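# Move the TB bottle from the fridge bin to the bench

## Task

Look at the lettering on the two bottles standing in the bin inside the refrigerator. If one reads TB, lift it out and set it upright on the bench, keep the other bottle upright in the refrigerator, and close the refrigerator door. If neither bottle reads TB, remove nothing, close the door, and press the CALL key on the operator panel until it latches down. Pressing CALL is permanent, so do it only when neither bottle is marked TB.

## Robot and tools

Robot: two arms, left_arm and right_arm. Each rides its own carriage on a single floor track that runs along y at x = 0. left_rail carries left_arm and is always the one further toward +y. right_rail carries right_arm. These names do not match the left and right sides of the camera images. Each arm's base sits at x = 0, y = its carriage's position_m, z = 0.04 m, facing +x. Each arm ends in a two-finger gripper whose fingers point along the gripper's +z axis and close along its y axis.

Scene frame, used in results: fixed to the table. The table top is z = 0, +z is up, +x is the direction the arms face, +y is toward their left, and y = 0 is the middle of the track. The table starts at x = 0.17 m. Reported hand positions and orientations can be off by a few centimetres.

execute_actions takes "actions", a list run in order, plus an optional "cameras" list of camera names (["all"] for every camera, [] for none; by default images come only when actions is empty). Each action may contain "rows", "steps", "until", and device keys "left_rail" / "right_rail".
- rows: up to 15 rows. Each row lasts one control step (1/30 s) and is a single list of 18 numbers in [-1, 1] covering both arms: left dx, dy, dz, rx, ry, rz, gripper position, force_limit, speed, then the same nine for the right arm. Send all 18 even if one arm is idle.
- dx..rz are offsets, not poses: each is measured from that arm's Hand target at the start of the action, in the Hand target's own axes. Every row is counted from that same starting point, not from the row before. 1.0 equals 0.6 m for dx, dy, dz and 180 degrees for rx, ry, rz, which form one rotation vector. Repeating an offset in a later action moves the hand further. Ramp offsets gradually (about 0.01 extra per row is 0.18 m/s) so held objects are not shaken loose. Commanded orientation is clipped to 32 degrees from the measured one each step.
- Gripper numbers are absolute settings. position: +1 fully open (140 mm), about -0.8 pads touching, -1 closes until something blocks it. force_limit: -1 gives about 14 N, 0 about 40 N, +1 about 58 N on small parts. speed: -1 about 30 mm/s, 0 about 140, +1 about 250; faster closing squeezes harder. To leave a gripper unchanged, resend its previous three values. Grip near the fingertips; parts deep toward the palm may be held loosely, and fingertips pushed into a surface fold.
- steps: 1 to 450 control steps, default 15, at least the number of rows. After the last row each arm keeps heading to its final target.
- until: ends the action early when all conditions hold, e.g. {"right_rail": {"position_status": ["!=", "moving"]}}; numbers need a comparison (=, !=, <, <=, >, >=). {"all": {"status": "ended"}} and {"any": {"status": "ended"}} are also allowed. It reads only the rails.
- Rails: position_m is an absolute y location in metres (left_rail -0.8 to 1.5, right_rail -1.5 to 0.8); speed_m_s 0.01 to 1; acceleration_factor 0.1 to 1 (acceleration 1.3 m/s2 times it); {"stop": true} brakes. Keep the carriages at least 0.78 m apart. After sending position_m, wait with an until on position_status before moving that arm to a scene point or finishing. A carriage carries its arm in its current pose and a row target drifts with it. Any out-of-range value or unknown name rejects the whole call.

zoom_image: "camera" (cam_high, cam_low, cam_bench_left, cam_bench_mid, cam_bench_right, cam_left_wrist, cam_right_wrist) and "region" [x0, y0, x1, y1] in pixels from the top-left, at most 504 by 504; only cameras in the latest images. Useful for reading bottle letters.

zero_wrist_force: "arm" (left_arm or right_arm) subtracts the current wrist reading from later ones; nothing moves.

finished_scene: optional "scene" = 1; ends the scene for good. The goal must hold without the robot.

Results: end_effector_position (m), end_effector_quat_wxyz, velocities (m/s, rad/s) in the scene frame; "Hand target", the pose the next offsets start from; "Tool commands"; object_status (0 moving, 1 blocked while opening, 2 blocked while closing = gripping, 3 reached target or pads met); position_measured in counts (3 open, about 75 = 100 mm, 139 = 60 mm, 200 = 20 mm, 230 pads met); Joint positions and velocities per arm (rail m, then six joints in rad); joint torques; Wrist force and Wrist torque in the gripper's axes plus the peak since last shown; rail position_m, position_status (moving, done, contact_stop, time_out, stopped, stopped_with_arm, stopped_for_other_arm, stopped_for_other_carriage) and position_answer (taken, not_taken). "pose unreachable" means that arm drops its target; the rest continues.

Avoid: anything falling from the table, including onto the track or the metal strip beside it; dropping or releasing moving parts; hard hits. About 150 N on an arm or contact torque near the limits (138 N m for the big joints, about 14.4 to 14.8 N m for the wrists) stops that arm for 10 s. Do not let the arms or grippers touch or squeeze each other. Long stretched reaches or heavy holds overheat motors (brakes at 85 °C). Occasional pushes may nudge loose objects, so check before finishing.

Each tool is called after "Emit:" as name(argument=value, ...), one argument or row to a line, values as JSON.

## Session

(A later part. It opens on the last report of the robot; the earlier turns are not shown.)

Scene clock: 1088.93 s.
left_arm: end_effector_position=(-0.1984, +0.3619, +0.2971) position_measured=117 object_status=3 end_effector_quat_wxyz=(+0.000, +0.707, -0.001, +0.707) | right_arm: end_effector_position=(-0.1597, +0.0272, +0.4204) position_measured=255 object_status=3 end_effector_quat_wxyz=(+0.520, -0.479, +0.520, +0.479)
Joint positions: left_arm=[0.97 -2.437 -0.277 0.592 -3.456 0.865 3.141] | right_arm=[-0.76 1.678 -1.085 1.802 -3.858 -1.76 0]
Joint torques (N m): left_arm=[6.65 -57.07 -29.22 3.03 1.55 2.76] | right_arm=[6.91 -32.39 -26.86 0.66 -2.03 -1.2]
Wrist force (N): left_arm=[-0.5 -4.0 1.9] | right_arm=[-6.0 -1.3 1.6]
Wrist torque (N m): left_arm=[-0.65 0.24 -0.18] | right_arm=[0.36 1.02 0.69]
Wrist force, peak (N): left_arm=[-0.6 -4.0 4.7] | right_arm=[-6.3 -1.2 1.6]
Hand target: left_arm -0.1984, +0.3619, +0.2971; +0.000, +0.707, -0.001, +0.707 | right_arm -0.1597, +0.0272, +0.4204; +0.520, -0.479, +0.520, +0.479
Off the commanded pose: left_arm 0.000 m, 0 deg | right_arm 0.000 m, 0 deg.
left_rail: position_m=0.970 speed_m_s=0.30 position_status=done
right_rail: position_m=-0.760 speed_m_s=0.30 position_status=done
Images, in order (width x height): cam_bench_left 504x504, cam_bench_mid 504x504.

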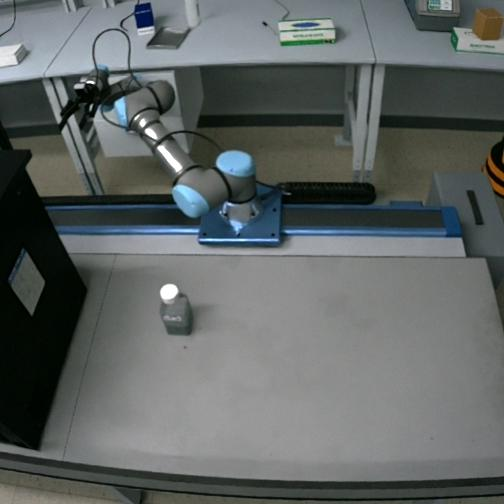

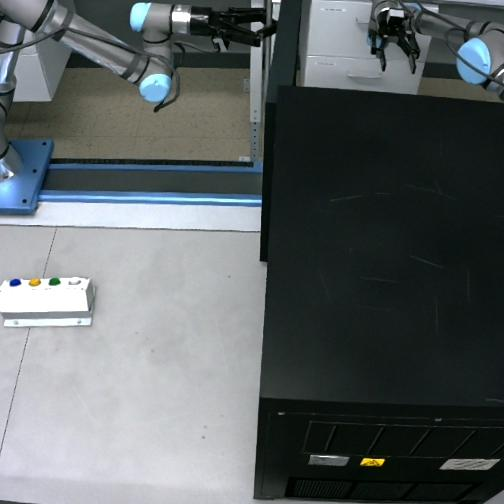

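Emit:
execute_actions(
  actions=[
    {"rows":[[0,0,0,0,0,0,0.1,1,-1,0,0,0.002,0.0005,0,0,-1,0,-0.9],[0,0,0,0,0,0,0.1,1,-1,0,0,0.006,0.0012,0,0,-1,0,-0.9],[0,0,0,0,0,0,0.1,1,-1,0,0.0001,0.011,0.0022,0,0,-1,0,-0.9],[0,0,0,0,0,0,0.1,1,-1,0,0.0002,0.017,0.0034,0,0,-1,0,-0.9],[0,0,0,0,0,0,0.1,1,-1,0,0.0003,0.022,0.0044,0,0,-1,0,-0.9],[0,0,0,0,0,0,0.1,1,-1,0,0.0004,0.027,0.0054,0,0,-1,0,-0.9],[0,0,0,0,0,0,0.1,1,-1,0,0.0005,0.032,0.0064,0,0,-1,0,-0.9],[0,0,0,0,0,0,0.1,1,-1,0,0.0005,0.037,0.0074,0,0,-1,0,-0.9],[0,0,0,0,0,0,0.1,1,-1,0,0.0006,0.042,0.0084,0,0,-1,0,-0.9],[0,0,0,0,0,0,0.1,1,-1,0,0.0007,0.047,0.0094,0,0,-1,0,-0.9],[0,0,0,0,0,0,0.1,1,-1,0,0.0007,0.052,0.0104,0,0,-1,0,-0.9],[0,0,0,0,0,0,0.1,1,-1,0,0.0008,0.057,0.0114,0,0,-1,0,-0.9],[0,0,0,0,0,0,0.1,1,-1,0,0.0008,0.062,0.0124,0,0,-1,0,-0.9],[0,0,0,0,0,0,0.1,1,-1,0,0.0009,0.0665,0.0133,0,0,-1,0,-0.9],[0,0,0,0,0,0,0.1,1,-1,0,0.0009,0.0697,0.0139,0,0,-1,0,-0.9]],"steps":25},
  ],
  cameras=["cam_right_wrist","cam_bench_mid"],
)

Scene clock: 1097.43 s.
left_arm: end_effector_position=(-0.1984, +0.3619, +0.2971) position_measured=117 object_status=3 end_effector_quat_wxyz=(+0.000, +0.707, -0.001, +0.707) | right_arm: end_effector_position=(-0.1568, +0.0688, +0.4204) position_measured=255 object_status=3 end_effector_quat_wxyz=(+0.530, -0.468, +0.530, +0.468)
Joint positions: left_arm=[0.97 -2.437 -0.277 0.592 -3.456 0.865 3.141] | right_arm=[-0.76 1.689 -1.001 1.659 -3.799 -1.815 0]
Joint torques (N m): left_arm=[-10.95 -65.81 -19.19 0.53 -1.33 2.73] | right_arm=[7.06 -37.66 -30.67 0.84 -2.18 -1.58]
Wrist force (N): left_arm=[-0.6 -4.2 2.1] | right_arm=[-5.7 -1.4 1.6]
Wrist torque (N m): left_arm=[-0.68 0.25 -0.19] | right_arm=[0.35 0.97 0.66]
Wrist force, peak (N): left_arm=[-0.7 -4.6 1.8] | right_arm=[-7.6 -1.2 0.5]
Hand target: left_arm -0.1984, +0.3619, +0.2971; +0.000, +0.707, -0.001, +0.707 | right_arm -0.1568, +0.0689, +0.4204; +0.530, -0.468, +0.530, +0.468
Off the commanded pose: left_arm 0.000 m, 0 deg | right_arm 0.000 m, 0 deg.
left_rail: position_m=0.970 speed_m_s=0.30 position_status=done
right_rail: position_m=-0.760 speed_m_s=0.30 position_status=done
Images, in order (width x height): cam_bench_mid 504x504, cam_right_wrist 896x504.

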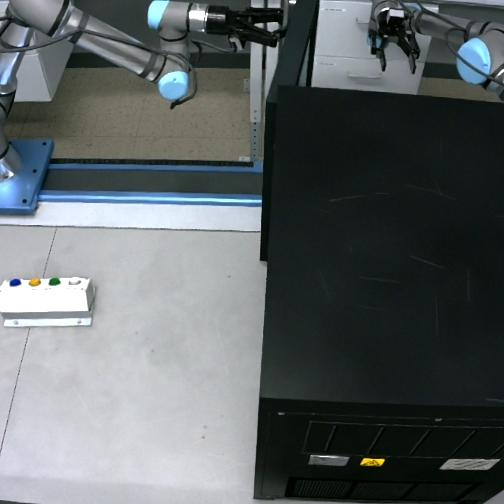

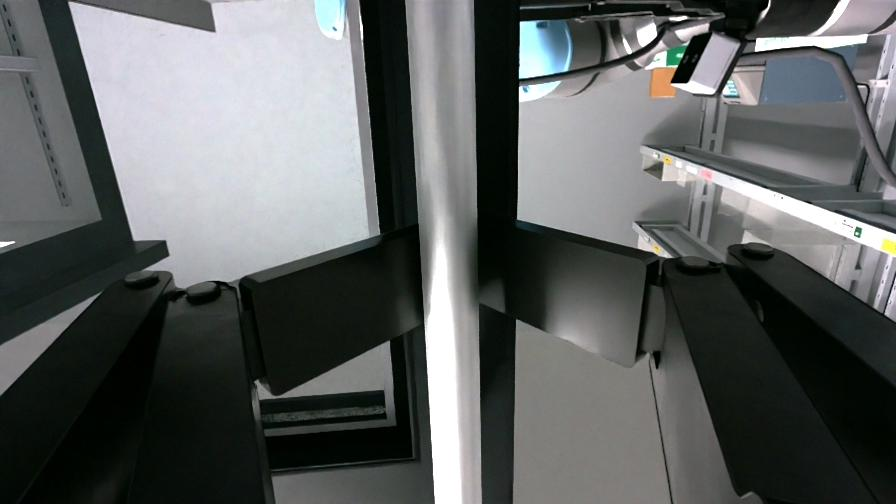

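Emit:
execute_actions(
  actions=[
    {"rows":[[0,0,0,0,0,0,0.1,1,-1,0,-0.0001,0.002,0.0005,0,0,-1,0,-0.9],[0,0,0,0,0,0,0.1,1,-1,0,-0.0002,0.006,0.0012,0,0,-1,0,-0.9],[0,0,0,0,0,0,0.1,1,-1,0,-0.0004,0.011,0.0022,0,0,-1,0,-0.9],[0,0,0,0,0,0,0.1,1,-1,0,-0.0007,0.017,0.0034,0,0,-1,0,-0.9],[0,0,0,0,0,0,0.1,1,-1,0,-0.001,0.022,0.0044,0,0,-1,0,-0.9],[0,0,0,0,0,0,0.1,1,-1,0,-0.0012,0.027,0.0054,0,0,-1,0,-0.9],[0,0,0,0,0,0,0.1,1,-1,0,-0.0014,0.032,0.0064,0,0,-1,0,-0.9],[0,0,0,0,0,0,0.1,1,-1,0,-0.0016,0.037,0.0074,0,0,-1,0,-0.9],[0,0,0,0,0,0,0.1,1,-1,0,-0.0018,0.042,0.0084,0,0,-1,0,-0.9],[0,0,0,0,0,0,0.1,1,-1,0,-0.0021,0.047,0.0094,0,0,-1,0,-0.9],[0,0,0,0,0,0,0.1,1,-1,0,-0.0023,0.052,0.0104,0,0,-1,0,-0.9],[0,0,0,0,0,0,0.1,1,-1,0,-0.0026,0.057,0.0114,0,0,-1,0,-0.9],[0,0,0,0,0,0,0.1,1,-1,0,-0.0028,0.062,0.0124,0,0,-1,0,-0.9],[0,0,0,0,0,0,0.1,1,-1,0,-0.003,0.0665,0.0133,0,0,-1,0,-0.9],[0,0,0,0,0,0,0.1,1,-1,0,-0.0031,0.0697,0.0139,0,0,-1,0,-0.9]],"steps":25},
  ],
  cameras=["cam_right_wrist"],
)

Emit:
execute_actions(
  actions=[
    {"rows":[[0,0,0,0,0,0,0.1,1,-1,0,-0.0003,0.002,0.0007,0,0,-1,0,-0.9],[0,0,0,0,0,0,0.1,1,-1,0,-0.001,0.007,0.0021,0,0,-1,0,-0.9],[0,0,0,0,0,0,0.1,1,-1,0,-0.0018,0.013,0.0039,0,0,-1,0,-0.9],[0,0,0,0,0,0,0.1,1,-1,0,-0.0026,0.02,0.006,0,0,-1,0,-0.9],[0,0,0,0,0,0,0.1,1,-1,0,-0.0035,0.027,0.008,0,0,-1,0,-0.9],[0,0,0,0,0,0,0.1,1,-1,0,-0.0044,0.034,0.01,0,0,-1,0,-0.9],[0,0,0,0,0,0,0.1,1,-1,0,-0.0053,0.041,0.012,0,0,-1,0,-0.9],[0,0,0,0,0,0,0.1,1,-1,0,-0.0062,0.048,0.014,0,0,-1,0,-0.9],[0,0,0,0,0,0,0.1,1,-1,0,-0.0071,0.055,0.016,0,0,-1,0,-0.9],[0,0,0,0,0,0,0.1,1,-1,0,-0.008,0.062,0.018,0,0,-1,0,-0.9],[0,0,0,0,0,0,0.1,1,-1,0,-0.0089,0.069,0.02,0,0,-1,0,-0.9],[0,0,0,0,0,0,0.1,1,-1,0,-0.0098,0.076,0.022,0,0,-1,0,-0.9],[0,0,0,0,0,0,0.1,1,-1,0,-0.0107,0.083,0.024,0,0,-1,0,-0.9],[0,0,0,0,0,0,0.1,1,-1,0,-0.0117,0.0905,0.0262,0,0,-1,0,-0.9],[0,0,0,0,0,0,0.1,1,-1,0,-0.0124,0.096,0.0278,0,0,-1,0,-0.9]],"steps":25},
  ],
  cameras=["cam_right_wrist","cam_bench_mid"],
)

Scene clock: 1107.47 s.
left_arm: end_effector_position=(-0.1984, +0.3619, +0.2971) position_measured=117 object_status=3 end_effector_quat_wxyz=(+0.000, +0.707, -0.001, +0.707) | right_arm: end_effector_position=(-0.1497, +0.1101, +0.4204) position_measured=255 object_status=3 end_effector_quat_wxyz=(+0.541, -0.456, +0.541, +0.456)
Joint positions: left_arm=[0.97 -2.437 -0.277 0.592 -3.456 0.865 3.141] | right_arm=[-0.76 1.691 -0.917 1.511 -3.735 -1.86 0]
Joint torques (N m): left_arm=[-11.38 -69.07 -8.5 0.14 -1.72 2.82] | right_arm=[7.24 -41.26 -30.18 0.76 -1.95 -1.13]
Wrist force (N): left_arm=[-0.7 -4.3 1.7] | right_arm=[-5.6 -1.3 1.9]
Wrist torque (N m): left_arm=[-0.71 0.29 -0.19] | right_arm=[0.36 0.96 0.66]
Wrist force, peak (N): left_arm=[-0.5 -4.6 1.9] | right_arm=[-7.2 -1.4 0.8]
Hand target: left_arm -0.1984, +0.3619, +0.2971; +0.000, +0.707, -0.001, +0.707 | right_arm -0.1497, +0.1102, +0.4204; +0.541, -0.456, +0.541, +0.456
Off the commanded pose: left_arm 0.000 m, 0 deg | right_arm 0.000 m, 0 deg.
left_rail: position_m=0.970 speed_m_s=0.30 position_status=done
right_rail: position_m=-0.760 speed_m_s=0.30 position_status=done
Images, in order (width x height): cam_right_wrist 896x504.

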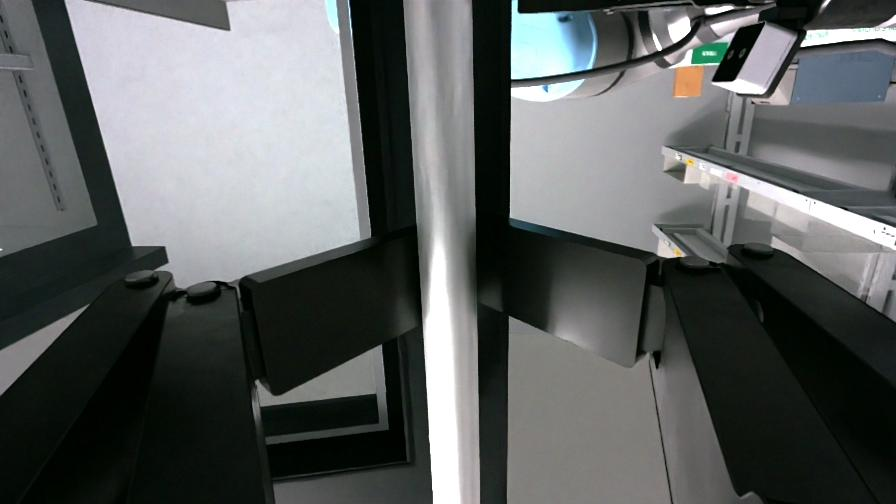

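Scene clock: 1108.67 s.
left_arm: end_effector_position=(-0.1984, +0.3619, +0.2971) position_measured=117 object_status=3 end_effector_quat_wxyz=(+0.000, +0.707, -0.001, +0.707) | right_arm: end_effector_position=(-0.1327, +0.1656, +0.4204) position_measured=255 object_status=3 end_effector_quat_wxyz=(+0.560, -0.432, +0.560, +0.432)
Joint positions: left_arm=[0.97 -2.437 -0.277 0.592 -3.456 0.865 3.141] | right_arm=[-0.76 1.694 -0.789 1.276 -3.629 -1.951 0]
Joint torques (N m): left_arm=[-9.85 -70.7 -7.5 0.25 -1.66 2.64] | right_arm=[7.14 -47.26 -32.12 1.13 -2.14 -0.8]
Wrist force (N): left_arm=[-0.6 -4.3 1.6] | right_arm=[-6.5 -0.8 1.7]
Wrist torque (N m): left_arm=[-0.71 0.25 -0.19] | right_arm=[0.36 1.07 0.67]
Wrist force, peak (N): left_arm=[-1.0 -4.6 1.9] | right_arm=[-6.0 -1.3 5.5]
Hand target: left_arm -0.1984, +0.3619, +0.2971; +0.000, +0.707, -0.001, +0.707 | right_arm -0.1327, +0.1657, +0.4204; +0.560, -0.432, +0.560, +0.432
Off the commanded pose: left_arm 0.000 m, 0 deg | right_arm 0.000 m, 0 deg.
left_rail: position_m=0.970 speed_m_s=0.30 position_status=done
right_rail: position_m=-0.760 speed_m_s=0.30 position_status=done
Images, in order (width x height): cam_bench_mid 504x504, cam_right_wrist 896x504.

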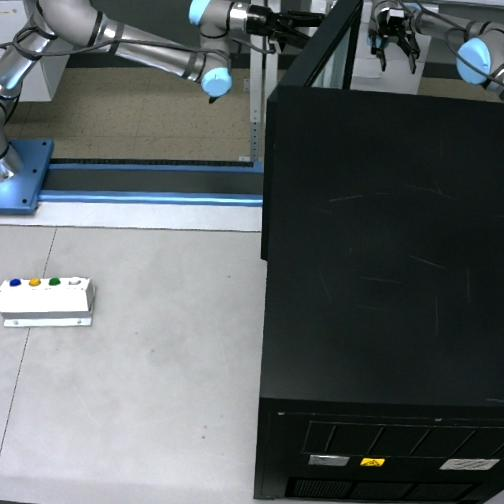

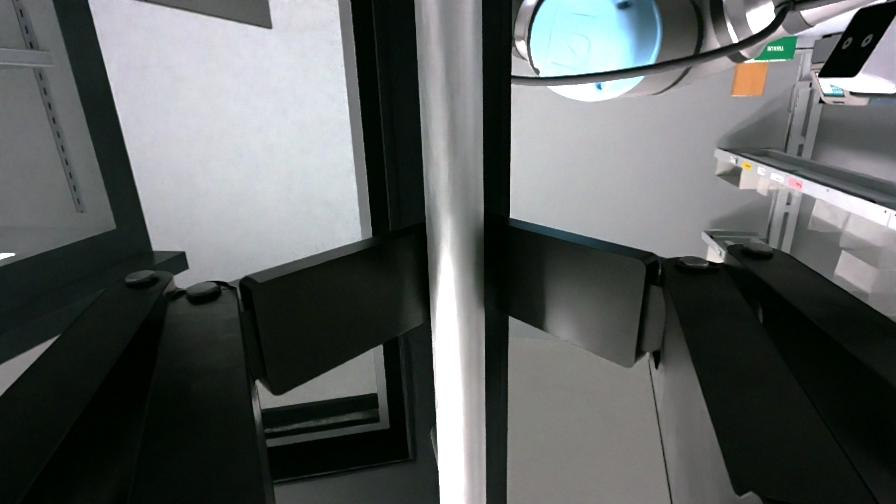

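Emit:
execute_actions(
  actions=[
    {"rows":[[0,0,0,0,0,0,0.1,1,-1,0,-0.0002,0.003,0.0005,0,0,-1,0,-0.9],[0,0,0,0,0,0,0.1,1,-1,0,-0.0008,0.008,0.0013,0,0,-1,0,-0.9],[0,0,0,0,0,0,0.1,1,-1,0,-0.0016,0.015,0.0024,0,0,-1,0,-0.9],[0,0,0,0,0,0,0.1,1,-1,0,-0.0024,0.0225,0.0036,0,0,-1,0,-0.9],[0,0,0,0,0,0,0.1,1,-1,0,-0.0033,0.03,0.0048,0,0,-1,0,-0.9],[0,0,0,0,0,0,0.1,1,-1,0,-0.0041,0.038,0.006,0,0,-1,0,-0.9],[0,0,0,0,0,0,0.1,1,-1,0,-0.0049,0.046,0.0072,0,0,-1,0,-0.9],[0,0,0,0,0,0,0.1,1,-1,0,-0.0058,0.054,0.0084,0,0,-1,0,-0.9],[0,0,0,0,0,0,0.1,1,-1,0,-0.0067,0.062,0.0096,0,0,-1,0,-0.9],[0,0,0,0,0,0,0.1,1,-1,0,-0.0075,0.07,0.011,0,0,-1,0,-0.9],[0,0,0,0,0,0,0.1,1,-1,0,-0.0084,0.078,0.0122,0,0,-1,0,-0.9],[0,0,0,0,0,0,0.1,1,-1,0,-0.0093,0.086,0.0134,0,0,-1,0,-0.9],[0,0,0,0,0,0,0.1,1,-1,0,-0.0101,0.094,0.0146,0,0,-1,0,-0.9],[0,0,0,0,0,0,0.1,1,-1,0,-0.0109,0.1015,0.0158,0,0,-1,0,-0.9],[0,0,0,0,0,0,0.1,1,-1,0,-0.0115,0.1072,0.0167,0,0,-1,0,-0.9]],"steps":25},
  ],
  cameras=["cam_right_wrist"],
)

Scene clock: 1137.67 s.
left_arm: end_effector_position=(-0.1984, +0.3619, +0.2971) position_measured=117 object_status=3 end_effector_quat_wxyz=(+0.000, +0.707, -0.001, +0.707) | right_arm: end_effector_position=(-0.1096, +0.2260, +0.4204) position_measured=255 object_status=3 end_effector_quat_wxyz=(+0.571, -0.417, +0.571, +0.417)
Joint positions: left_arm=[0.97 -2.437 -0.277 0.592 -3.456 0.865 3.141] | right_arm=[-0.76 1.672 -0.646 1.004 -3.5 -1.982 0]
Joint torques (N m): left_arm=[-12.48 -70.13 -7.05 0.15 -1.62 2.81] | right_arm=[-3.15 -51.49 -32.36 0.88 -2.23 0.31]
Wrist force (N): left_arm=[-0.6 -3.8 1.8] | right_arm=[-6.4 -0.8 1.4]
Wrist torque (N m): left_arm=[-0.62 0.27 -0.19] | right_arm=[0.40 1.05 0.67]
Wrist force, peak (N): left_arm=[-0.9 -4.7 1.7] | right_arm=[-8.2 -0.9 -2.8]
Hand target: left_arm -0.1984, +0.3619, +0.2971; +0.000, +0.707, -0.001, +0.707 | right_arm -0.1096, +0.2261, +0.4204; +0.571, -0.417, +0.571, +0.417
Off the commanded pose: left_arm 0.000 m, 0 deg | right_arm 0.000 m, 0 deg.
left_rail: position_m=0.970 speed_m_s=0.30 position_status=done
right_rail: position_m=-0.760 speed_m_s=0.30 position_status=done
Images, in order (width x height): cam_right_wrist 896x504.

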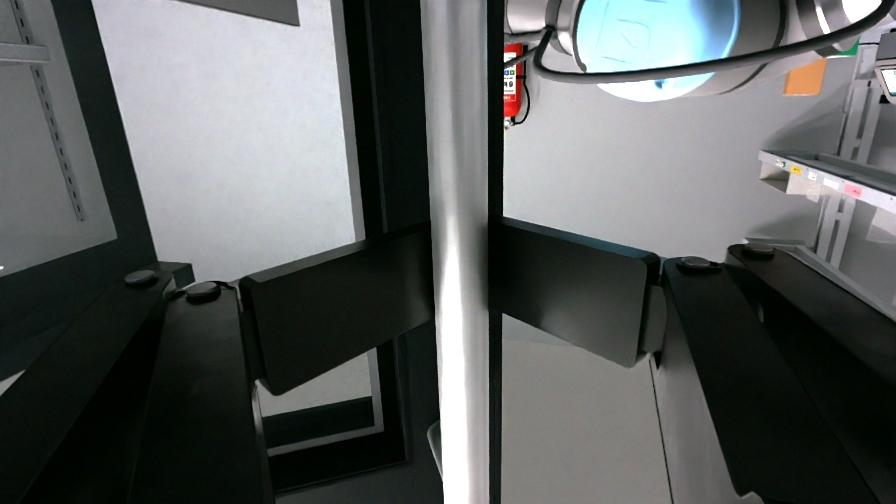

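Emit:
execute_actions(
  actions=[
    {"rows":[[0,0,0,0,0,0,0.1,1,-1,0,-0.0005,0.003,0.0008,0,0,-1,0,-0.9],[0,0,0,0,0,0,0.1,1,-1,0,-0.0018,0.008,0.0021,0,0,-1,0,-0.9],[0,0,0,0,0,0,0.1,1,-1,0,-0.0033,0.015,0.0039,0,0,-1,0,-0.9],[0,0,0,0,0,0,0.1,1,-1,0,-0.005,0.0225,0.0058,0,0,-1,0,-0.9],[0,0,0,0,0,0,0.1,1,-1,0,-0.0068,0.03,0.0077,0,0,-1,0,-0.9],[0,0,0,0,0,0,0.1,1,-1,0,-0.0087,0.038,0.0098,0,0,-1,0,-0.9],[0,0,0,0,0,0,0.1,1,-1,0,-0.0105,0.046,0.0119,0,0,-1,0,-0.9],[0,0,0,0,0,0,0.1,1,-1,0,-0.0123,0.054,0.0139,0,0,-1,0,-0.9],[0,0,0,0,0,0,0.1,1,-1,0,-0.0142,0.062,0.016,0,0,-1,0,-0.9],[0,0,0,0,0,0,0.1,1,-1,0,-0.0161,0.07,0.0181,0,0,-1,0,-0.9],[0,0,0,0,0,0,0.1,1,-1,0,-0.018,0.078,0.0201,0,0,-1,0,-0.9],[0,0,0,0,0,0,0.1,1,-1,0,-0.0199,0.086,0.0222,0,0,-1,0,-0.9],[0,0,0,0,0,0,0.1,1,-1,0,-0.0218,0.094,0.0243,0,0,-1,0,-0.9],[0,0,0,0,0,0,0.1,1,-1,0,-0.0237,0.1015,0.0262,0,0,-1,0,-0.9],[0,0,0,0,0,0,0.1,1,-1,0,-0.0251,0.1077,0.0278,0,0,-1,0,-0.9]],"steps":25},
  ],
  cameras=["cam_right_wrist","cam_bench_mid","cam_left_wrist"],
)

Scene clock: 1145.83 s.
left_arm: end_effector_position=(-0.1984, +0.3619, +0.2971) position_measured=117 object_status=3 end_effector_quat_wxyz=(+0.000, +0.707, -0.001, +0.707) | right_arm: end_effector_position=(-0.0756, +0.2827, +0.4203) position_measured=255 object_status=3 end_effector_quat_wxyz=(+0.588, -0.392, +0.589, +0.392)
Joint positions: left_arm=[0.97 -2.437 -0.277 0.592 -3.456 0.865 3.141] | right_arm=[-0.76 1.652 -0.451 0.622 -3.313 -2.048 0]
Joint torques (N m): left_arm=[-10.07 -71.28 -7.78 0.48 -1.64 2.83] | right_arm=[6.99 -55.71 -33.57 1.19 -2.08 -1.88]
Wrist force (N): left_arm=[-0.8 -4.3 1.7] | right_arm=[-6.8 -0.8 1.7]
Wrist torque (N m): left_arm=[-0.73 0.30 -0.18] | right_arm=[0.44 1.15 0.64]
Wrist force, peak (N): left_arm=[-0.7 -4.5 1.9] | right_arm=[-8.1 -1.5 -3.1]
Hand target: left_arm -0.1984, +0.3619, +0.2971; +0.000, +0.707, -0.001, +0.707 | right_arm -0.0756, +0.2831, +0.4204; +0.589, -0.392, +0.589, +0.392
Off the commanded pose: left_arm 0.000 m, 0 deg | right_arm 0.000 m, 0 deg.
left_rail: position_m=0.970 speed_m_s=0.30 position_status=done
right_rail: position_m=-0.760 speed_m_s=0.30 position_status=done
Images, in order (width x height): cam_bench_mid 504x504, cam_left_wrist 896x504, cam_right_wrist 896x504.

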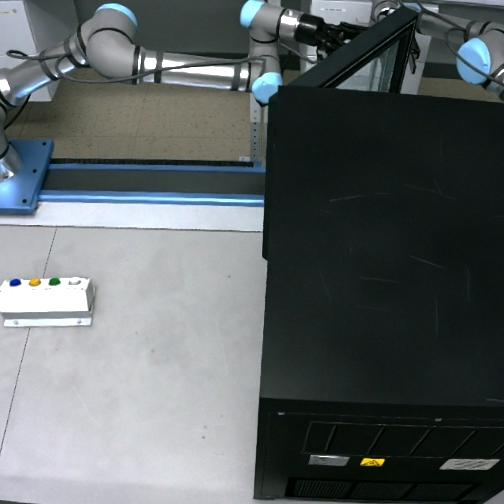

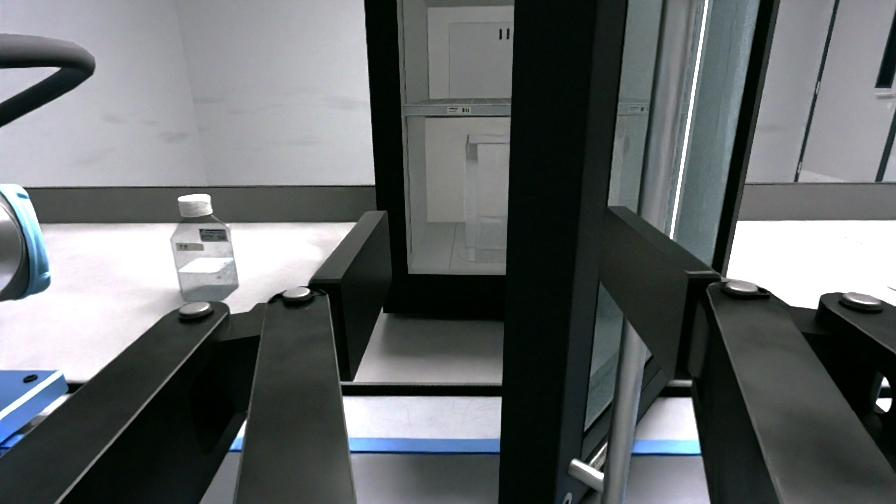

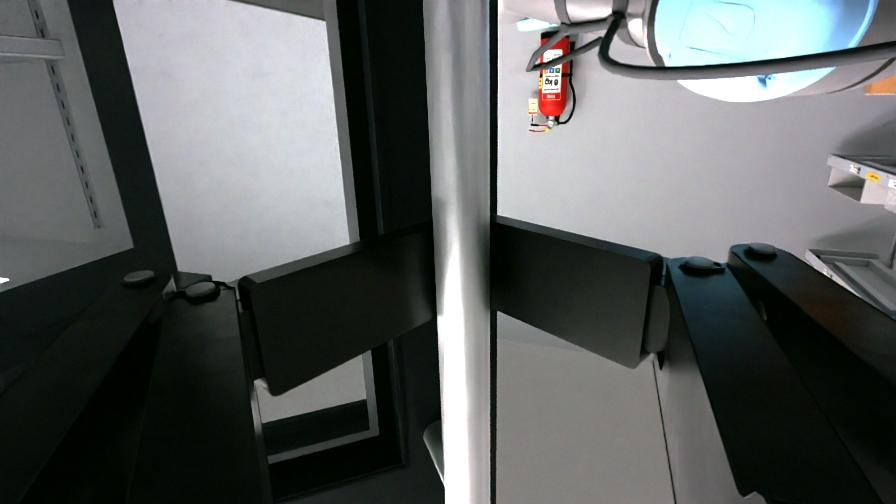

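Emit:
execute_actions(
  actions=[
    {"rows":[[-0.002,-0.002,0,0.004,0,0,-0.15,1,-1,0,0,0,0,0,0,-1,0,-0.9],[-0.006,-0.006,0,0.012,0,0,-0.15,1,-1,0,0,0,0,0,0,-1,0,-0.9],[-0.011,-0.011,0,0.021,0,0,-0.15,1,-1,0,0,0,0,0,0,-1,0,-0.9],[-0.017,-0.0165,0.001,0.031,0,0,-0.15,1,-1,0,0,0,0,0,0,-1,0,-0.9],[-0.023,-0.022,0.001,0.042,0,0,-0.15,1,-1,0,0,0,0,0,0,-1,0,-0.9],[-0.029,-0.028,0.0015,0.053,0,0,-0.15,1,-1,0,0,0,0,0,0,-1,0,-0.9],[-0.034,-0.033,0.002,0.062,0,0,-0.15,1,-1,0,0,0,0,0,0,-1,0,-0.9],[-0.039,-0.0375,0.0023,0.071,0,0,-0.15,1,-1,0,0,0,0,0,0,-1,0,-0.9],[-0.043,-0.041,0.0025,0.078,0,0,-0.15,1,-1,0,0,0,0,0,0,-1,0,-0.9],[-0.045,-0.0433,0.0025,0.0833,0,0,-0.15,1,-1,0,0,0,0,0,0,-1,0,-0.9]],"steps":20},
    {"left_rail":{"position_m":0.82},"steps":90,"until":{"left_rail":{"position_status":["!=","moving"]}}},
  ],
  cameras=["cam_left_wrist"],
)

Scene clock: 1158.87 s.
left_arm: end_effector_position=(-0.1966, +0.2382, +0.2701) position_measured=148 object_status=3 end_effector_quat_wxyz=(-0.091, +0.701, +0.091, +0.702) | right_arm: end_effector_position=(-0.0756, +0.2831, +0.4204) position_measured=255 object_status=3 end_effector_quat_wxyz=(+0.589, -0.392, +0.589, +0.392)
Joint positions: left_arm=[0.82 -2.378 0.023 0.035 -3.198 1.065 3.141] | right_arm=[-0.76 1.653 -0.448 0.617 -3.311 -2.05 0]
Joint torques (N m): left_arm=[12.34 -57.32 -32.85 4.52 2.32 2.39] | right_arm=[6.64 -56.9 -33.33 0.86 -2.04 -1.73]
Wrist force (N): left_arm=[-0.8 -4.4 1.7] | right_arm=[-6.8 -0.7 1.6]
Wrist torque (N m): left_arm=[-0.74 0.29 -0.20] | right_arm=[0.46 1.15 0.64]
Wrist force, peak (N): left_arm=[-0.4 -5.5 2.2] | right_arm=[-7.1 -0.8 1.9]
Hand target: left_arm -0.1969, +0.2378, +0.2701; -0.092, +0.701, +0.092, +0.701 | right_arm -0.0756, +0.2831, +0.4204; +0.589, -0.392, +0.589, +0.392
Off the commanded pose: left_arm 0.000 m, 0 deg | right_arm 0.000 m, 0 deg.
left_rail: position_m=0.820 speed_m_s=0.30 position_status=done
right_rail: position_m=-0.760 speed_m_s=0.30 position_status=done
elbow stopped short (left arm): the move would have taken joint 4 (elbow) straighter than the controller allows.
Images, in order (width x height): cam_left_wrist 896x504.

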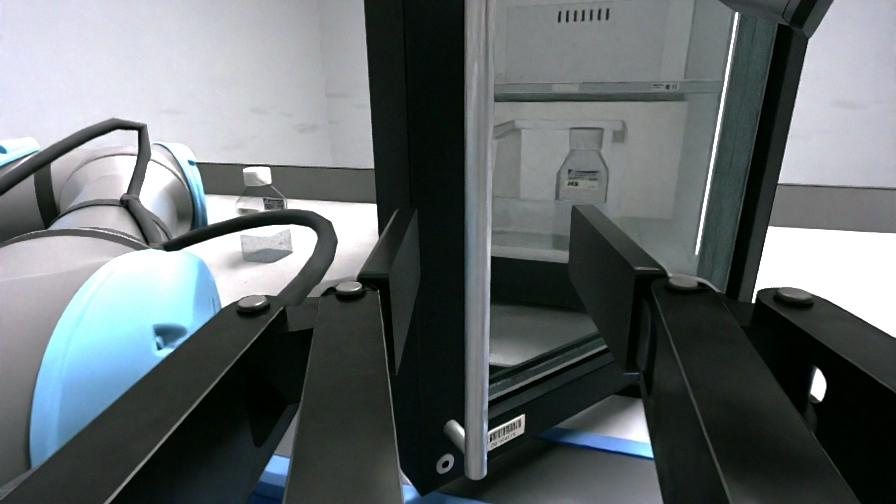

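Emit:
execute_actions(
  actions=[
    {"rows":[[0,-0.0003,0.003,0,0,0,-0.15,1,-1,0,0,0,0,0,0,-1,0,-0.9],[0,-0.001,0.008,0,0,0,-0.15,1,-1,0,0,0,0,0,0,-1,0,-0.9],[0,-0.002,0.014,0,0,0,-0.15,1,-1,0,0,0,0,0,0,-1,0,-0.9],[0,-0.003,0.02,0,0,0,-0.15,1,-1,0,0,0,0,0,0,-1,0,-0.9],[0,-0.004,0.027,0,0,0,-0.15,1,-1,0,0,0,0,0,0,-1,0,-0.9],[0,-0.005,0.034,0,0,0,-0.15,1,-1,0,0,0,0,0,0,-1,0,-0.9],[0,-0.006,0.041,0,0,0,-0.15,1,-1,0,0,0,0,0,0,-1,0,-0.9],[0,-0.006,0.048,0,0,0,-0.15,1,-1,0,0,0,0,0,0,-1,0,-0.9],[0,-0.006,0.055,0,0,0,-0.15,1,-1,0,0,0,0,0,0,-1,0,-0.9],[0,-0.006,0.062,0,0,0,-0.15,1,-1,0,0,0,0,0,0,-1,0,-0.9],[0,-0.006,0.069,0,0,0,-0.15,1,-1,0,0,0,0,0,0,-1,0,-0.9],[0,-0.006,0.076,0,0,0,-0.15,1,-1,0,0,0,0,0,0,-1,0,-0.9],[0,-0.006,0.082,0,0,0,-0.15,1,-1,0,0,0,0,0,0,-1,0,-0.9],[0,-0.006,0.087,0,0,0,-0.15,1,-1,0,0,0,0,0,0,-1,0,-0.9],[0,-0.006,0.09,0,0,0,-0.15,1,-1,0,0,0,0,0,0,-1,0,-0.9]],"steps":22},
  ],
  cameras=["cam_left_wrist"],
)

Scene clock: 1169.00 s.
left_arm: end_effector_position=(-0.1439, +0.2569, +0.2703) position_measured=148 object_status=3 end_effector_quat_wxyz=(-0.100, +0.703, +0.100, +0.697) | right_arm: end_effector_position=(-0.0756, +0.2831, +0.4204) position_measured=255 object_status=3 end_effector_quat_wxyz=(+0.589, -0.392, +0.589, +0.392)
Joint positions: left_arm=[0.82 -2.339 -0.266 0.633 -3.519 1.052 3.148] | right_arm=[-0.76 1.653 -0.448 0.617 -3.311 -2.05 0]
Joint torques (N m): left_arm=[-10.59 -71.82 -3.45 0.29 -2.1 -2.27] | right_arm=[6.99 -56.78 -33.43 0.83 -2.2 -1.9]
Wrist force (N): left_arm=[-0.2 -4.3 1.7] | right_arm=[-6.7 -0.7 1.7]
Wrist torque (N m): left_arm=[-0.72 0.15 -0.20] | right_arm=[0.47 1.14 0.64]
Wrist force, peak (N): left_arm=[-0.3 -6.3 2.5] | right_arm=[-7.1 -0.7 1.7]
Hand target: left_arm -0.1456, +0.2552, +0.2701; -0.092, +0.701, +0.092, +0.701 | right_arm -0.0756, +0.2831, +0.4204; +0.589, -0.392, +0.589, +0.392
Off the commanded pose: left_arm 0.002 m, 1 deg | right_arm 0.000 m, 0 deg.
left_rail: position_m=0.820 speed_m_s=0.30 position_status=done
right_rail: position_m=-0.760 speed_m_s=0.30 position_status=done
Images, in order (width x height): cam_left_wrist 896x504.

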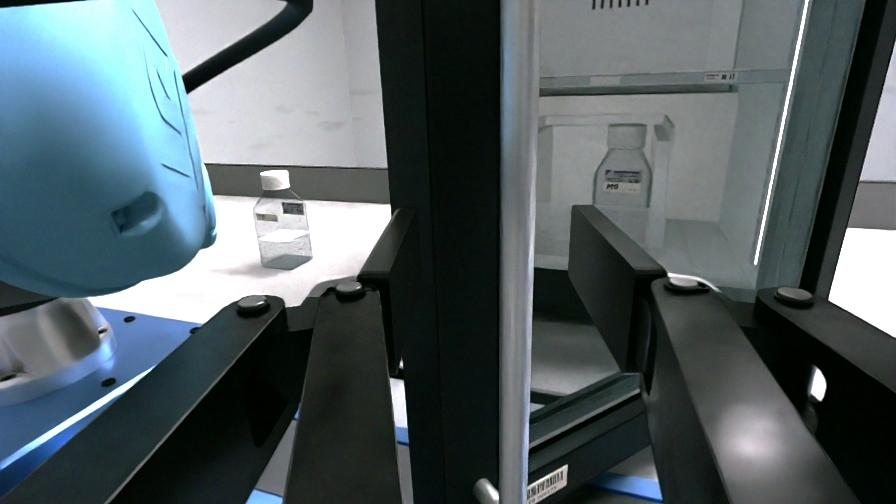

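Emit:
execute_actions(
  actions=[
    {"rows":[[0,0.001,0,0,0,0,-0.15,1,-1,0,0,0,0,0,0,-1,0,-0.9],[0,0.003,0.001,0,0,0,-0.15,1,-1,0,0,0,0,0,0,-1,0,-0.9],[0,0.005,0.003,0,0,0,-0.15,1,-1,0,0,0,0,0,0,-1,0,-0.9],[0,0.008,0.007,0,0,0,-0.15,1,-1,0,0,0,0,0,0,-1,0,-0.9],[0,0.011,0.012,0,0,0,-0.15,1,-1,0,0,0,0,0,0,-1,0,-0.9],[0,0.014,0.018,0,0,0,-0.15,1,-1,0,0,0,0,0,0,-1,0,-0.9],[0,0.0158,0.025,0,0,0,-0.15,1,-1,0,0,0,0,0,0,-1,0,-0.9],[0,0.0158,0.032,0,0,0,-0.15,1,-1,0,0,0,0,0,0,-1,0,-0.9],[0,0.0158,0.039,0,0,0,-0.15,1,-1,0,0,0,0,0,0,-1,0,-0.9],[0,0.0158,0.044,0,0,0,-0.15,1,-1,0,0,0,0,0,0,-1,0,-0.9],[0,0.0158,0.048,0,0,0,-0.15,1,-1,0,0,0,0,0,0,-1,0,-0.9],[0,0.0158,0.05,0,0,0,-0.15,1,-1,0,0,0,0,0,0,-1,0,-0.9]],"steps":22},
  ],
  cameras=["cam_left_wrist"],
)

Scene clock: 1181.87 s.
left_arm: end_effector_position=(-0.1143, +0.2538, +0.2701) position_measured=148 object_status=3 end_effector_quat_wxyz=(-0.092, +0.701, +0.092, +0.701) | right_arm: end_effector_position=(-0.0756, +0.2831, +0.4204) position_measured=255 object_status=3 end_effector_quat_wxyz=(+0.589, -0.392, +0.589, +0.392)
Joint positions: left_arm=[0.82 -2.316 -0.328 0.773 -3.586 1.006 3.141] | right_arm=[-0.76 1.653 -0.448 0.617 -3.311 -2.05 0]
Joint torques (N m): left_arm=[13.92 -71.98 -4.03 0.36 -1.98 -2.8] | right_arm=[6.37 -59.26 -33.55 1.06 -2.04 -1.66]
Wrist force (N): left_arm=[-0.5 -4.2 2.0] | right_arm=[-6.8 -0.7 1.8]
Wrist torque (N m): left_arm=[-0.69 0.22 -0.06] | right_arm=[0.45 1.14 0.65]
Wrist force, peak (N): left_arm=[-1.0 -5.2 1.1] | right_arm=[-7.1 -0.7 1.7]
Hand target: left_arm -0.1142, +0.2538, +0.2701; -0.092, +0.701, +0.092, +0.701 | right_arm -0.0756, +0.2831, +0.4204; +0.589, -0.392, +0.589, +0.392
Off the commanded pose: left_arm 0.000 m, 0 deg | right_arm 0.000 m, 0 deg.
left_rail: position_m=0.820 speed_m_s=0.30 position_status=done
right_rail: position_m=-0.760 speed_m_s=0.30 position_status=done
Images, in order (width x height): cam_left_wrist 896x504.

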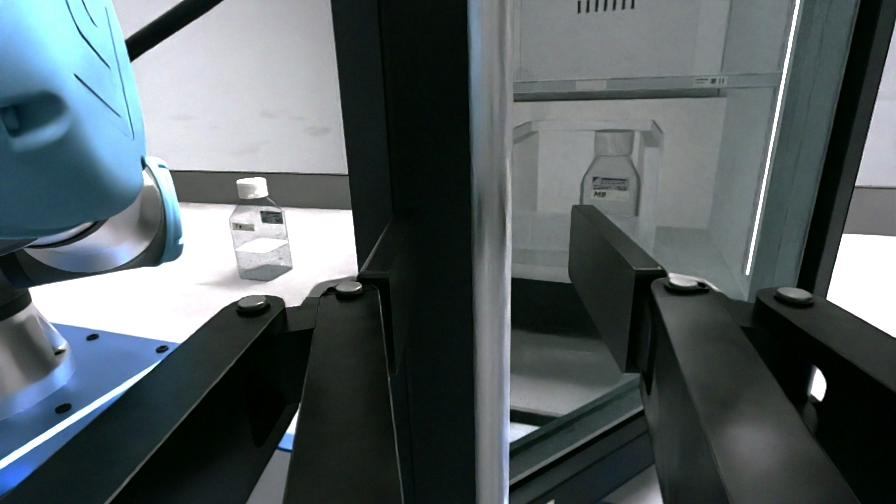

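Emit:
execute_actions(
  actions=[
    {"rows":[[0,0.001,0.002,0,0,0,-0.35,1,-1,0,0,0,0,0,0,-1,0,-0.9],[0,0.002,0.005,0,0,0,-0.35,1,-1,0,0,0,0,0,0,-1,0,-0.9],[0,0.003,0.009,0,0,0,-0.35,1,-1,0,0,0,0,0,0,-1,0,-0.9],[0,0.003,0.014,0,0,0,-0.35,1,-1,0,0,0,0,0,0,-1,0,-0.9],[0,0.003,0.02,0,0,0,-0.35,1,-1,0,0,0,0,0,0,-1,0,-0.9],[0,0.003,0.026,0,0,0,-0.35,1,-1,0,0,0,0,0,0,-1,0,-0.9],[0,0.003,0.031,0,0,0,-0.35,1,-1,0,0,0,0,0,0,-1,0,-0.9],[0,0.003,0.035,0,0,0,-0.35,1,-1,0,0,0,0,0,0,-1,0,-0.9],[0,0.003,0.037,0,0,0,-0.35,1,-1,0,0,0,0,0,0,-1,0,-0.9]],"steps":26},
  ],
  cameras=["cam_left_wrist"],
)

Scene clock: 1191.73 s.
left_arm: end_effector_position=(-0.0923, +0.2577, +0.2701) position_measured=173 object_status=3 end_effector_quat_wxyz=(-0.092, +0.701, +0.092, +0.701) | right_arm: end_effector_position=(-0.0756, +0.2831, +0.4204) position_measured=255 object_status=3 end_effector_quat_wxyz=(+0.589, -0.392, +0.589, +0.392)
Joint positions: left_arm=[0.82 -2.298 -0.371 0.867 -3.637 0.987 3.141] | right_arm=[-0.76 1.653 -0.448 0.617 -3.311 -2.05 0]
Joint torques (N m): left_arm=[14.91 -69.78 -4.53 0.28 -1.93 0.49] | right_arm=[5.81 -58.31 -32.48 0.92 -2.14 -1.48]
Wrist force (N): left_arm=[-0.6 -4.0 2.0] | right_arm=[-6.8 -0.8 1.8]
Wrist torque (N m): left_arm=[-0.64 0.23 -0.06] | right_arm=[0.45 1.15 0.65]
Wrist force, peak (N): left_arm=[-0.8 -4.6 2.1] | right_arm=[-7.0 -0.9 2.0]
Hand target: left_arm -0.0923, +0.2578, +0.2701; -0.092, +0.701, +0.092, +0.701 | right_arm -0.0756, +0.2831, +0.4204; +0.589, -0.392, +0.589, +0.392
Off the commanded pose: left_arm 0.000 m, 0 deg | right_arm 0.000 m, 0 deg.
left_rail: position_m=0.820 speed_m_s=0.30 position_status=done
right_rail: position_m=-0.760 speed_m_s=0.30 position_status=done
Images, in order (width x height): cam_left_wrist 896x504.

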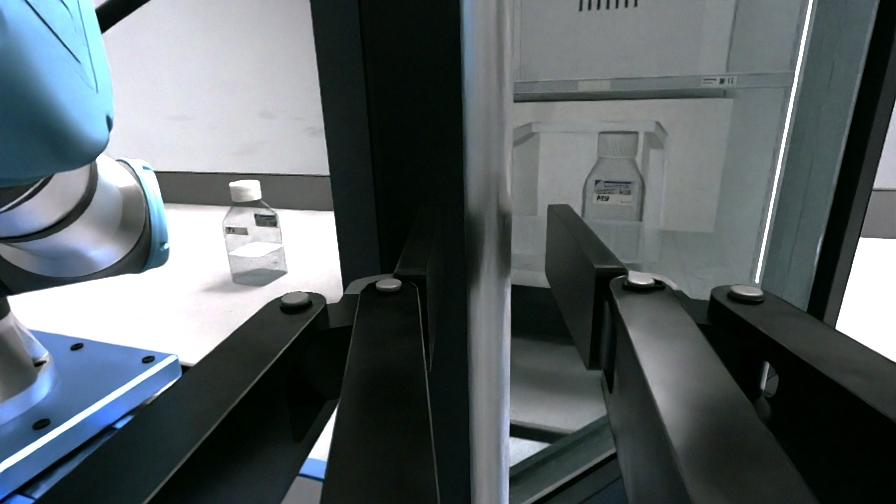

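Emit:
execute_actions(
  actions=[
    {"rows":[[0,0,0,0,0,0,-1,0,-0.9,0,0,0,0,0,0,-1,0,-0.9]],"steps":70},
  ],
  cameras=["cam_left_wrist","cam_right_wrist"],
)

Scene clock: 1196.60 s.
left_arm: end_effector_position=(-0.0923, +0.2578, +0.2701) position_measured=210 object_status=2 end_effector_quat_wxyz=(-0.092, +0.701, +0.092, +0.701) | right_arm: end_effector_position=(-0.0756, +0.2831, +0.4204) position_measured=255 object_status=3 end_effector_quat_wxyz=(+0.589, -0.392, +0.589, +0.392)
Joint positions: left_arm=[0.82 -2.298 -0.371 0.867 -3.637 0.987 3.141] | right_arm=[-0.76 1.653 -0.448 0.617 -3.311 -2.05 0]
Joint torques (N m): left_arm=[5.61 -63.22 -8.21 1.7 1.93 0.35] | right_arm=[3.44 -58.49 -33.37 0.95 -2.13 -1.36]
Wrist force (N): left_arm=[0.9 -5.4 1.1] | right_arm=[-6.7 -0.3 1.6]
Wrist torque (N m): left_arm=[-0.81 0.22 -0.29] | right_arm=[0.46 1.13 0.65]
Wrist force, peak (N): left_arm=[-0.4 -11.7 -2.6] | right_arm=[-7.1 -0.3 1.9]
Hand target: left_arm -0.0923, +0.2578, +0.2701; -0.092, +0.701, +0.092, +0.701 | right_arm -0.0756, +0.2831, +0.4204; +0.589, -0.392, +0.589, +0.392
Off the commanded pose: left_arm 0.000 m, 0 deg | right_arm 0.000 m, 0 deg.
left_rail: position_m=0.820 speed_m_s=0.30 position_status=done
right_rail: position_m=-0.760 speed_m_s=0.30 position_status=done
Images, in order (width x height): cam_left_wrist 896x504, cam_right_wrist 896x504.

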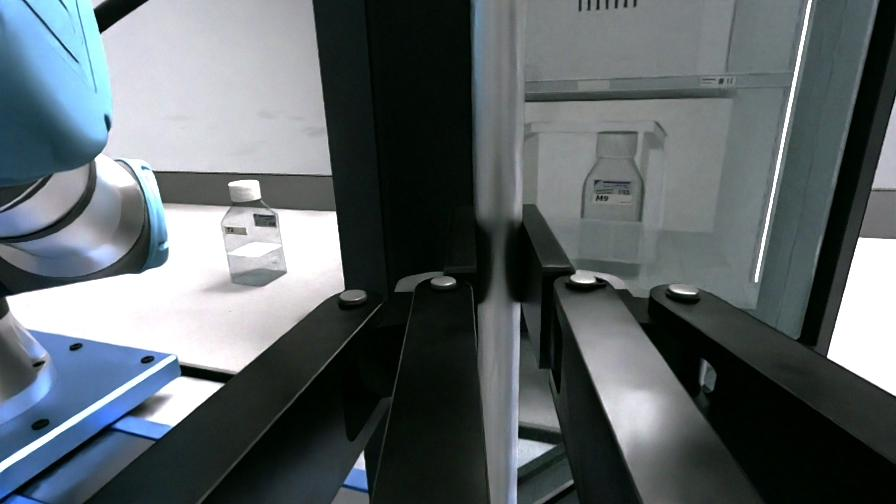

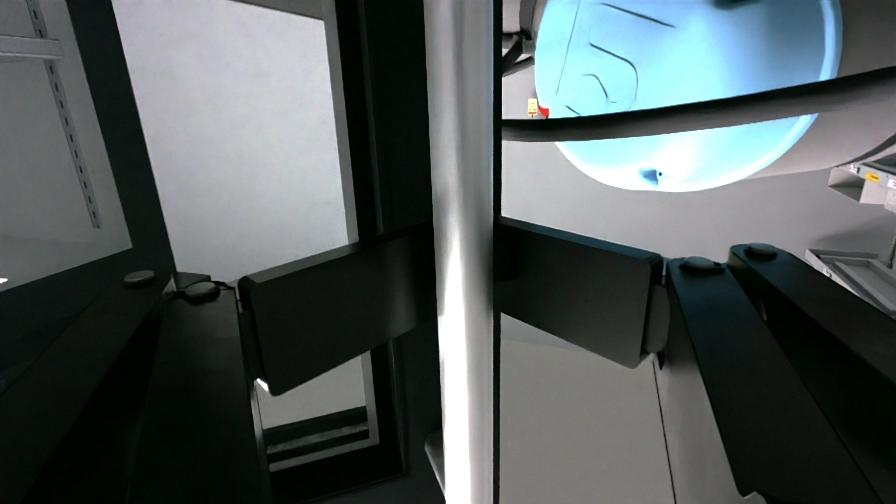

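Emit:
execute_actions(
  actions=[
    {"rows":[[0,0,0,0,0,0,-1,0,-0.9,0,0,0,0,0,0,-0.3,0,-1]],"steps":60},
  ],
  cameras=["cam_right_wrist"],
)

Scene clock: 1201.63 s.
left_arm: end_effector_position=(-0.0923, +0.2578, +0.2701) position_measured=210 object_status=2 end_effector_quat_wxyz=(-0.092, +0.701, +0.092, +0.701) | right_arm: end_effector_position=(-0.0756, +0.2831, +0.4204) position_measured=167 object_status=3 end_effector_quat_wxyz=(+0.589, -0.392, +0.589, +0.392)
Joint positions: left_arm=[0.82 -2.298 -0.371 0.867 -3.637 0.987 3.141] | right_arm=[-0.76 1.653 -0.448 0.617 -3.311 -2.05 0]
Joint torques (N m): left_arm=[-9.83 -52.04 -17.5 3.61 1.64 2.46] | right_arm=[-1.22 -59.38 -31.44 0.8 -2.1 -1.26]
Wrist force (N): left_arm=[1.1 -3.8 5.4] | right_arm=[-6.9 1.9 -0.4]
Wrist torque (N m): left_arm=[-0.73 0.20 -0.27] | right_arm=[0.51 1.15 0.61]
Wrist force, peak (N): left_arm=[1.7 -4.3 9.2] | right_arm=[-6.9 5.2 -0.5]
Hand target: left_arm -0.0923, +0.2578, +0.2701; -0.092, +0.701, +0.092, +0.701 | right_arm -0.0756, +0.2831, +0.4204; +0.589, -0.392, +0.589, +0.392
Off the commanded pose: left_arm 0.000 m, 0 deg | right_arm 0.000 m, 0 deg.
left_rail: position_m=0.820 speed_m_s=0.30 position_status=done
right_rail: position_m=-0.760 speed_m_s=0.30 position_status=done
Images, in order (width x height): cam_right_wrist 896x504.

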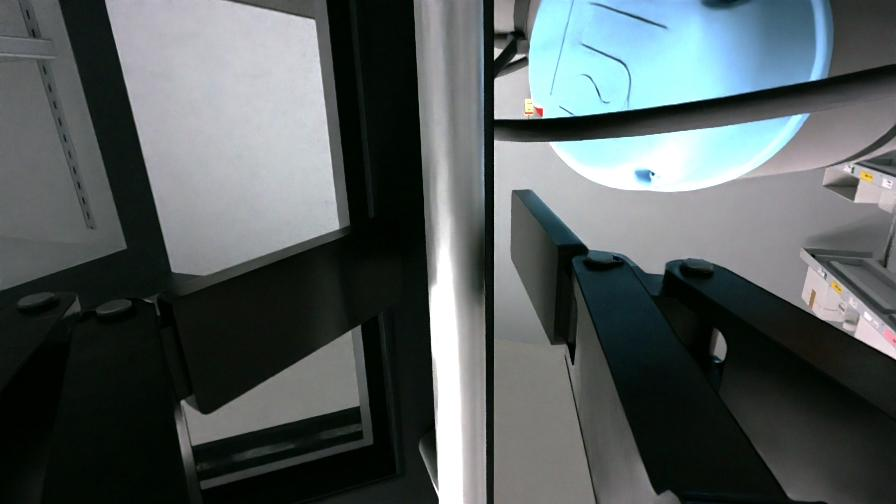

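Emit:
execute_actions(
  actions=[
    {"rows":[[0,0,0,0,0,0,-1,0,-0.9,0,0,0,0,0,0,0.1,0,-1]],"steps":50},
  ],
  cameras=["cam_right_wrist"],
)

Scene clock: 1206.03 s.
left_arm: end_effector_position=(-0.0923, +0.2578, +0.2701) position_measured=210 object_status=2 end_effector_quat_wxyz=(-0.092, +0.701, +0.092, +0.701) | right_arm: end_effector_position=(-0.0756, +0.2831, +0.4204) position_measured=117 object_status=3 end_effector_quat_wxyz=(+0.589, -0.392, +0.589, +0.392)
Joint positions: left_arm=[0.82 -2.298 -0.371 0.867 -3.637 0.987 3.141] | right_arm=[-0.76 1.653 -0.448 0.617 -3.311 -2.05 0]
Joint torques (N m): left_arm=[0.14 -53.93 -27.94 3.1 1.84 2.55] | right_arm=[-7.05 -58.47 -25.37 0.57 -1.96 -1.32]
Wrist force (N): left_arm=[1.3 -3.6 5.9] | right_arm=[-6.6 4.8 0.0]
Wrist torque (N m): left_arm=[-0.68 0.18 -0.28] | right_arm=[0.52 1.09 0.57]
Wrist force, peak (N): left_arm=[1.3 -3.9 6.2] | right_arm=[-6.9 5.2 -0.2]
Hand target: left_arm -0.0923, +0.2578, +0.2701; -0.092, +0.701, +0.092, +0.701 | right_arm -0.0756, +0.2831, +0.4204; +0.589, -0.392, +0.589, +0.392
Off the commanded pose: left_arm 0.000 m, 0 deg | right_arm 0.000 m, 0 deg.
left_rail: position_m=0.820 speed_m_s=0.30 position_status=done
right_rail: position_m=-0.760 speed_m_s=0.30 position_status=done
Images, in order (width x height): cam_right_wrist 896x504.

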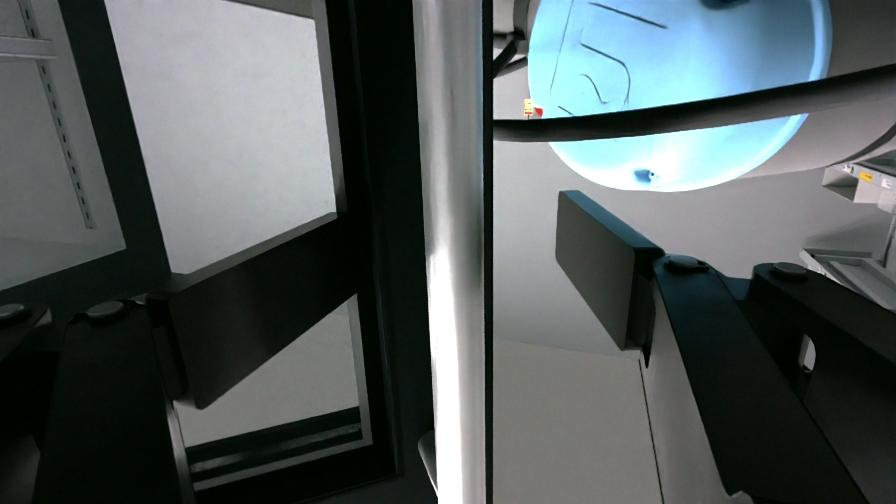

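Emit:
execute_actions(
  actions=[
    {"rows":[[0,0,0,0,0,0,-1,0,-0.9,0,0,-0.003,0,0,0,0.1,0,-1],[0,0,0,0,0,0,-1,0,-0.9,0,0,-0.008,0,0,0,0.1,0,-1],[0,0,0,0,0,0,-1,0,-0.9,0,0,-0.014,0,0,0,0.1,0,-1],[0,0,0,0,0,0,-1,0,-0.9,0,0,-0.021,0,0,0,0.1,0,-1],[0,0,0,0,0,0,-1,0,-0.9,0,0,-0.028,0,0,0,0.1,0,-1],[0,0,0,0,0,0,-1,0,-0.9,0,0,-0.036,0,0,0,0.1,0,-1],[0,0,0,0,0,0,-1,0,-0.9,0,0,-0.044,0,0,0,0.1,0,-1],[0,0,0,0,0,0,-1,0,-0.9,0,0,-0.052,0,0,0,0.1,0,-1],[0,0,0,0,0,0,-1,0,-0.9,0,0,-0.06,0,0,0,0.1,0,-1],[0,0,0,0,0,0,-1,0,-0.9,0,0,-0.068,0,0,0,0.1,0,-1],[0,0,0,0,0,0,-1,0,-0.9,0,0,-0.076,0,0,0,0.1,0,-1],[0,0,0,0,0,0,-1,0,-0.9,0,0,-0.084,0,0,0,0.1,0,-1],[0,0,0,0,0,0,-1,0,-0.9,0,0,-0.092,0,0,0,0.1,0,-1],[0,0,0,0,0,0,-1,0,-0.9,0,0,-0.1,0,0,0,0.1,0,-1],[0,0,0,0,0,0,-1,0,-0.9,0,0,-0.105,0,0,0,0.1,0,-1]],"steps":20},
    {"rows":[[0,0,0,0,0,0,-1,0,-0.9,0,0,-0.005,0,0,0,0.1,0,-1],[0,0,0,0,0,0,-1,0,-0.9,0,0,-0.015,0,0,0,0.1,0,-1],[0,0,0,0,0,0,-1,0,-0.9,0,0,-0.027,0,0,0,0.1,0,-1],[0,0,0,0,0,0,-1,0,-0.9,0,0,-0.04,0,0,0,0.1,0,-1],[0,0,0,0,0,0,-1,0,-0.9,0,0,-0.055,0,0,0,0.1,0,-1],[0,0,0,0,0,0,-1,0,-0.9,0,0,-0.07,0,0,0,0.1,0,-1],[0,0,0,0,0,0,-1,0,-0.9,0,0,-0.085,0,0,0,0.1,0,-1],[0,0,0,0,0,0,-1,0,-0.9,0,0,-0.1,0,0,0,0.1,0,-1],[0,0,0,0,0,0,-1,0,-0.9,0,0,-0.115,0,0,0,0.1,0,-1],[0,0,0,0,0,0,-1,0,-0.9,0,0,-0.13,0,0,0,0.1,0,-1],[0,0,0,0,0,0,-1,0,-0.9,0,0,-0.145,0,0,0,0.1,0,-1],[0,0,0,0,0,0,-1,0,-0.9,0,0,-0.16,0,0,0,0.1,0,-1],[0,0,0,0,0,0,-1,0,-0.9,0,0,-0.175,0,0,0,0.1,0,-1],[0,0,0,0,0,0,-1,0,-0.9,0,0,-0.19,0,0,0,0.1,0,-1],[0,0,0,0,0,0,-1,0,-0.9,0,0,-0.2,0,0,0,0.1,0,-1]],"steps":25},
  ],
  cameras=["cam_right_wrist","cam_left_wrist"],
)

Scene clock: 1217.43 s.
left_arm: end_effector_position=(-0.0923, +0.2578, +0.2701) position_measured=210 object_status=2 end_effector_quat_wxyz=(-0.092, +0.701, +0.092, +0.701) | right_arm: end_effector_position=(-0.1463, +0.1145, +0.4204) position_measured=117 object_status=3 end_effector_quat_wxyz=(+0.589, -0.392, +0.589, +0.392)
Joint positions: left_arm=[0.82 -2.298 -0.371 0.867 -3.637 0.987 3.141] | right_arm=[-0.76 1.789 -0.821 1.334 -3.655 -2.186 0]
Joint torques (N m): left_arm=[14.55 -54.15 -27.57 2.55 1.75 2.38] | right_arm=[6.57 -60.2 -14.06 -5.75 -2.51 1.65]
Wrist force (N): left_arm=[1.1 -3.4 2.2] | right_arm=[-6.9 -0.4 1.7]
Wrist torque (N m): left_arm=[-0.68 0.20 -0.27] | right_arm=[0.42 1.13 0.64]
Wrist force, peak (N): left_arm=[1.0 -4.0 6.2] | right_arm=[-8.5 4.0 0.1]
Hand target: left_arm -0.0923, +0.2578, +0.2701; -0.092, +0.701, +0.092, +0.701 | right_arm -0.1463, +0.1143, +0.4204; +0.589, -0.392, +0.589, +0.392
Off the commanded pose: left_arm 0.000 m, 0 deg | right_arm 0.000 m, 0 deg.
left_rail: position_m=0.820 speed_m_s=0.30 position_status=done
right_rail: position_m=-0.760 speed_m_s=0.30 position_status=done
Images, in order (width x height): cam_left_wrist 896x504, cam_right_wrist 896x504.

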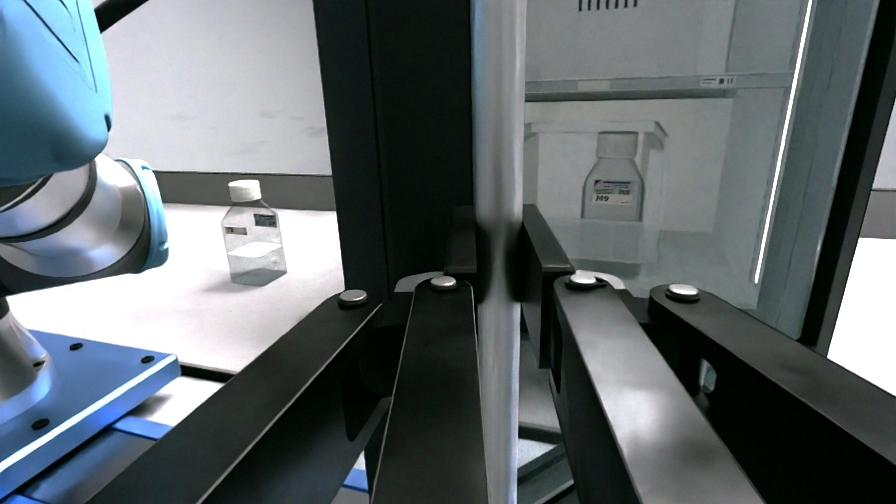

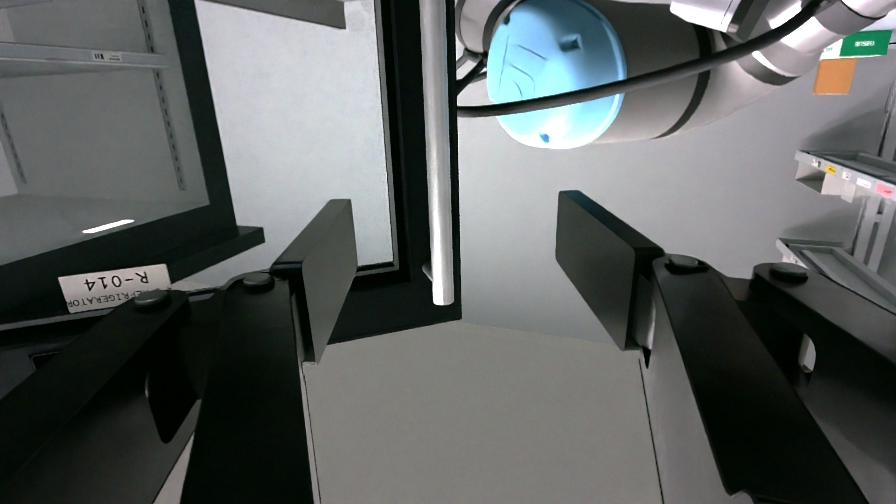

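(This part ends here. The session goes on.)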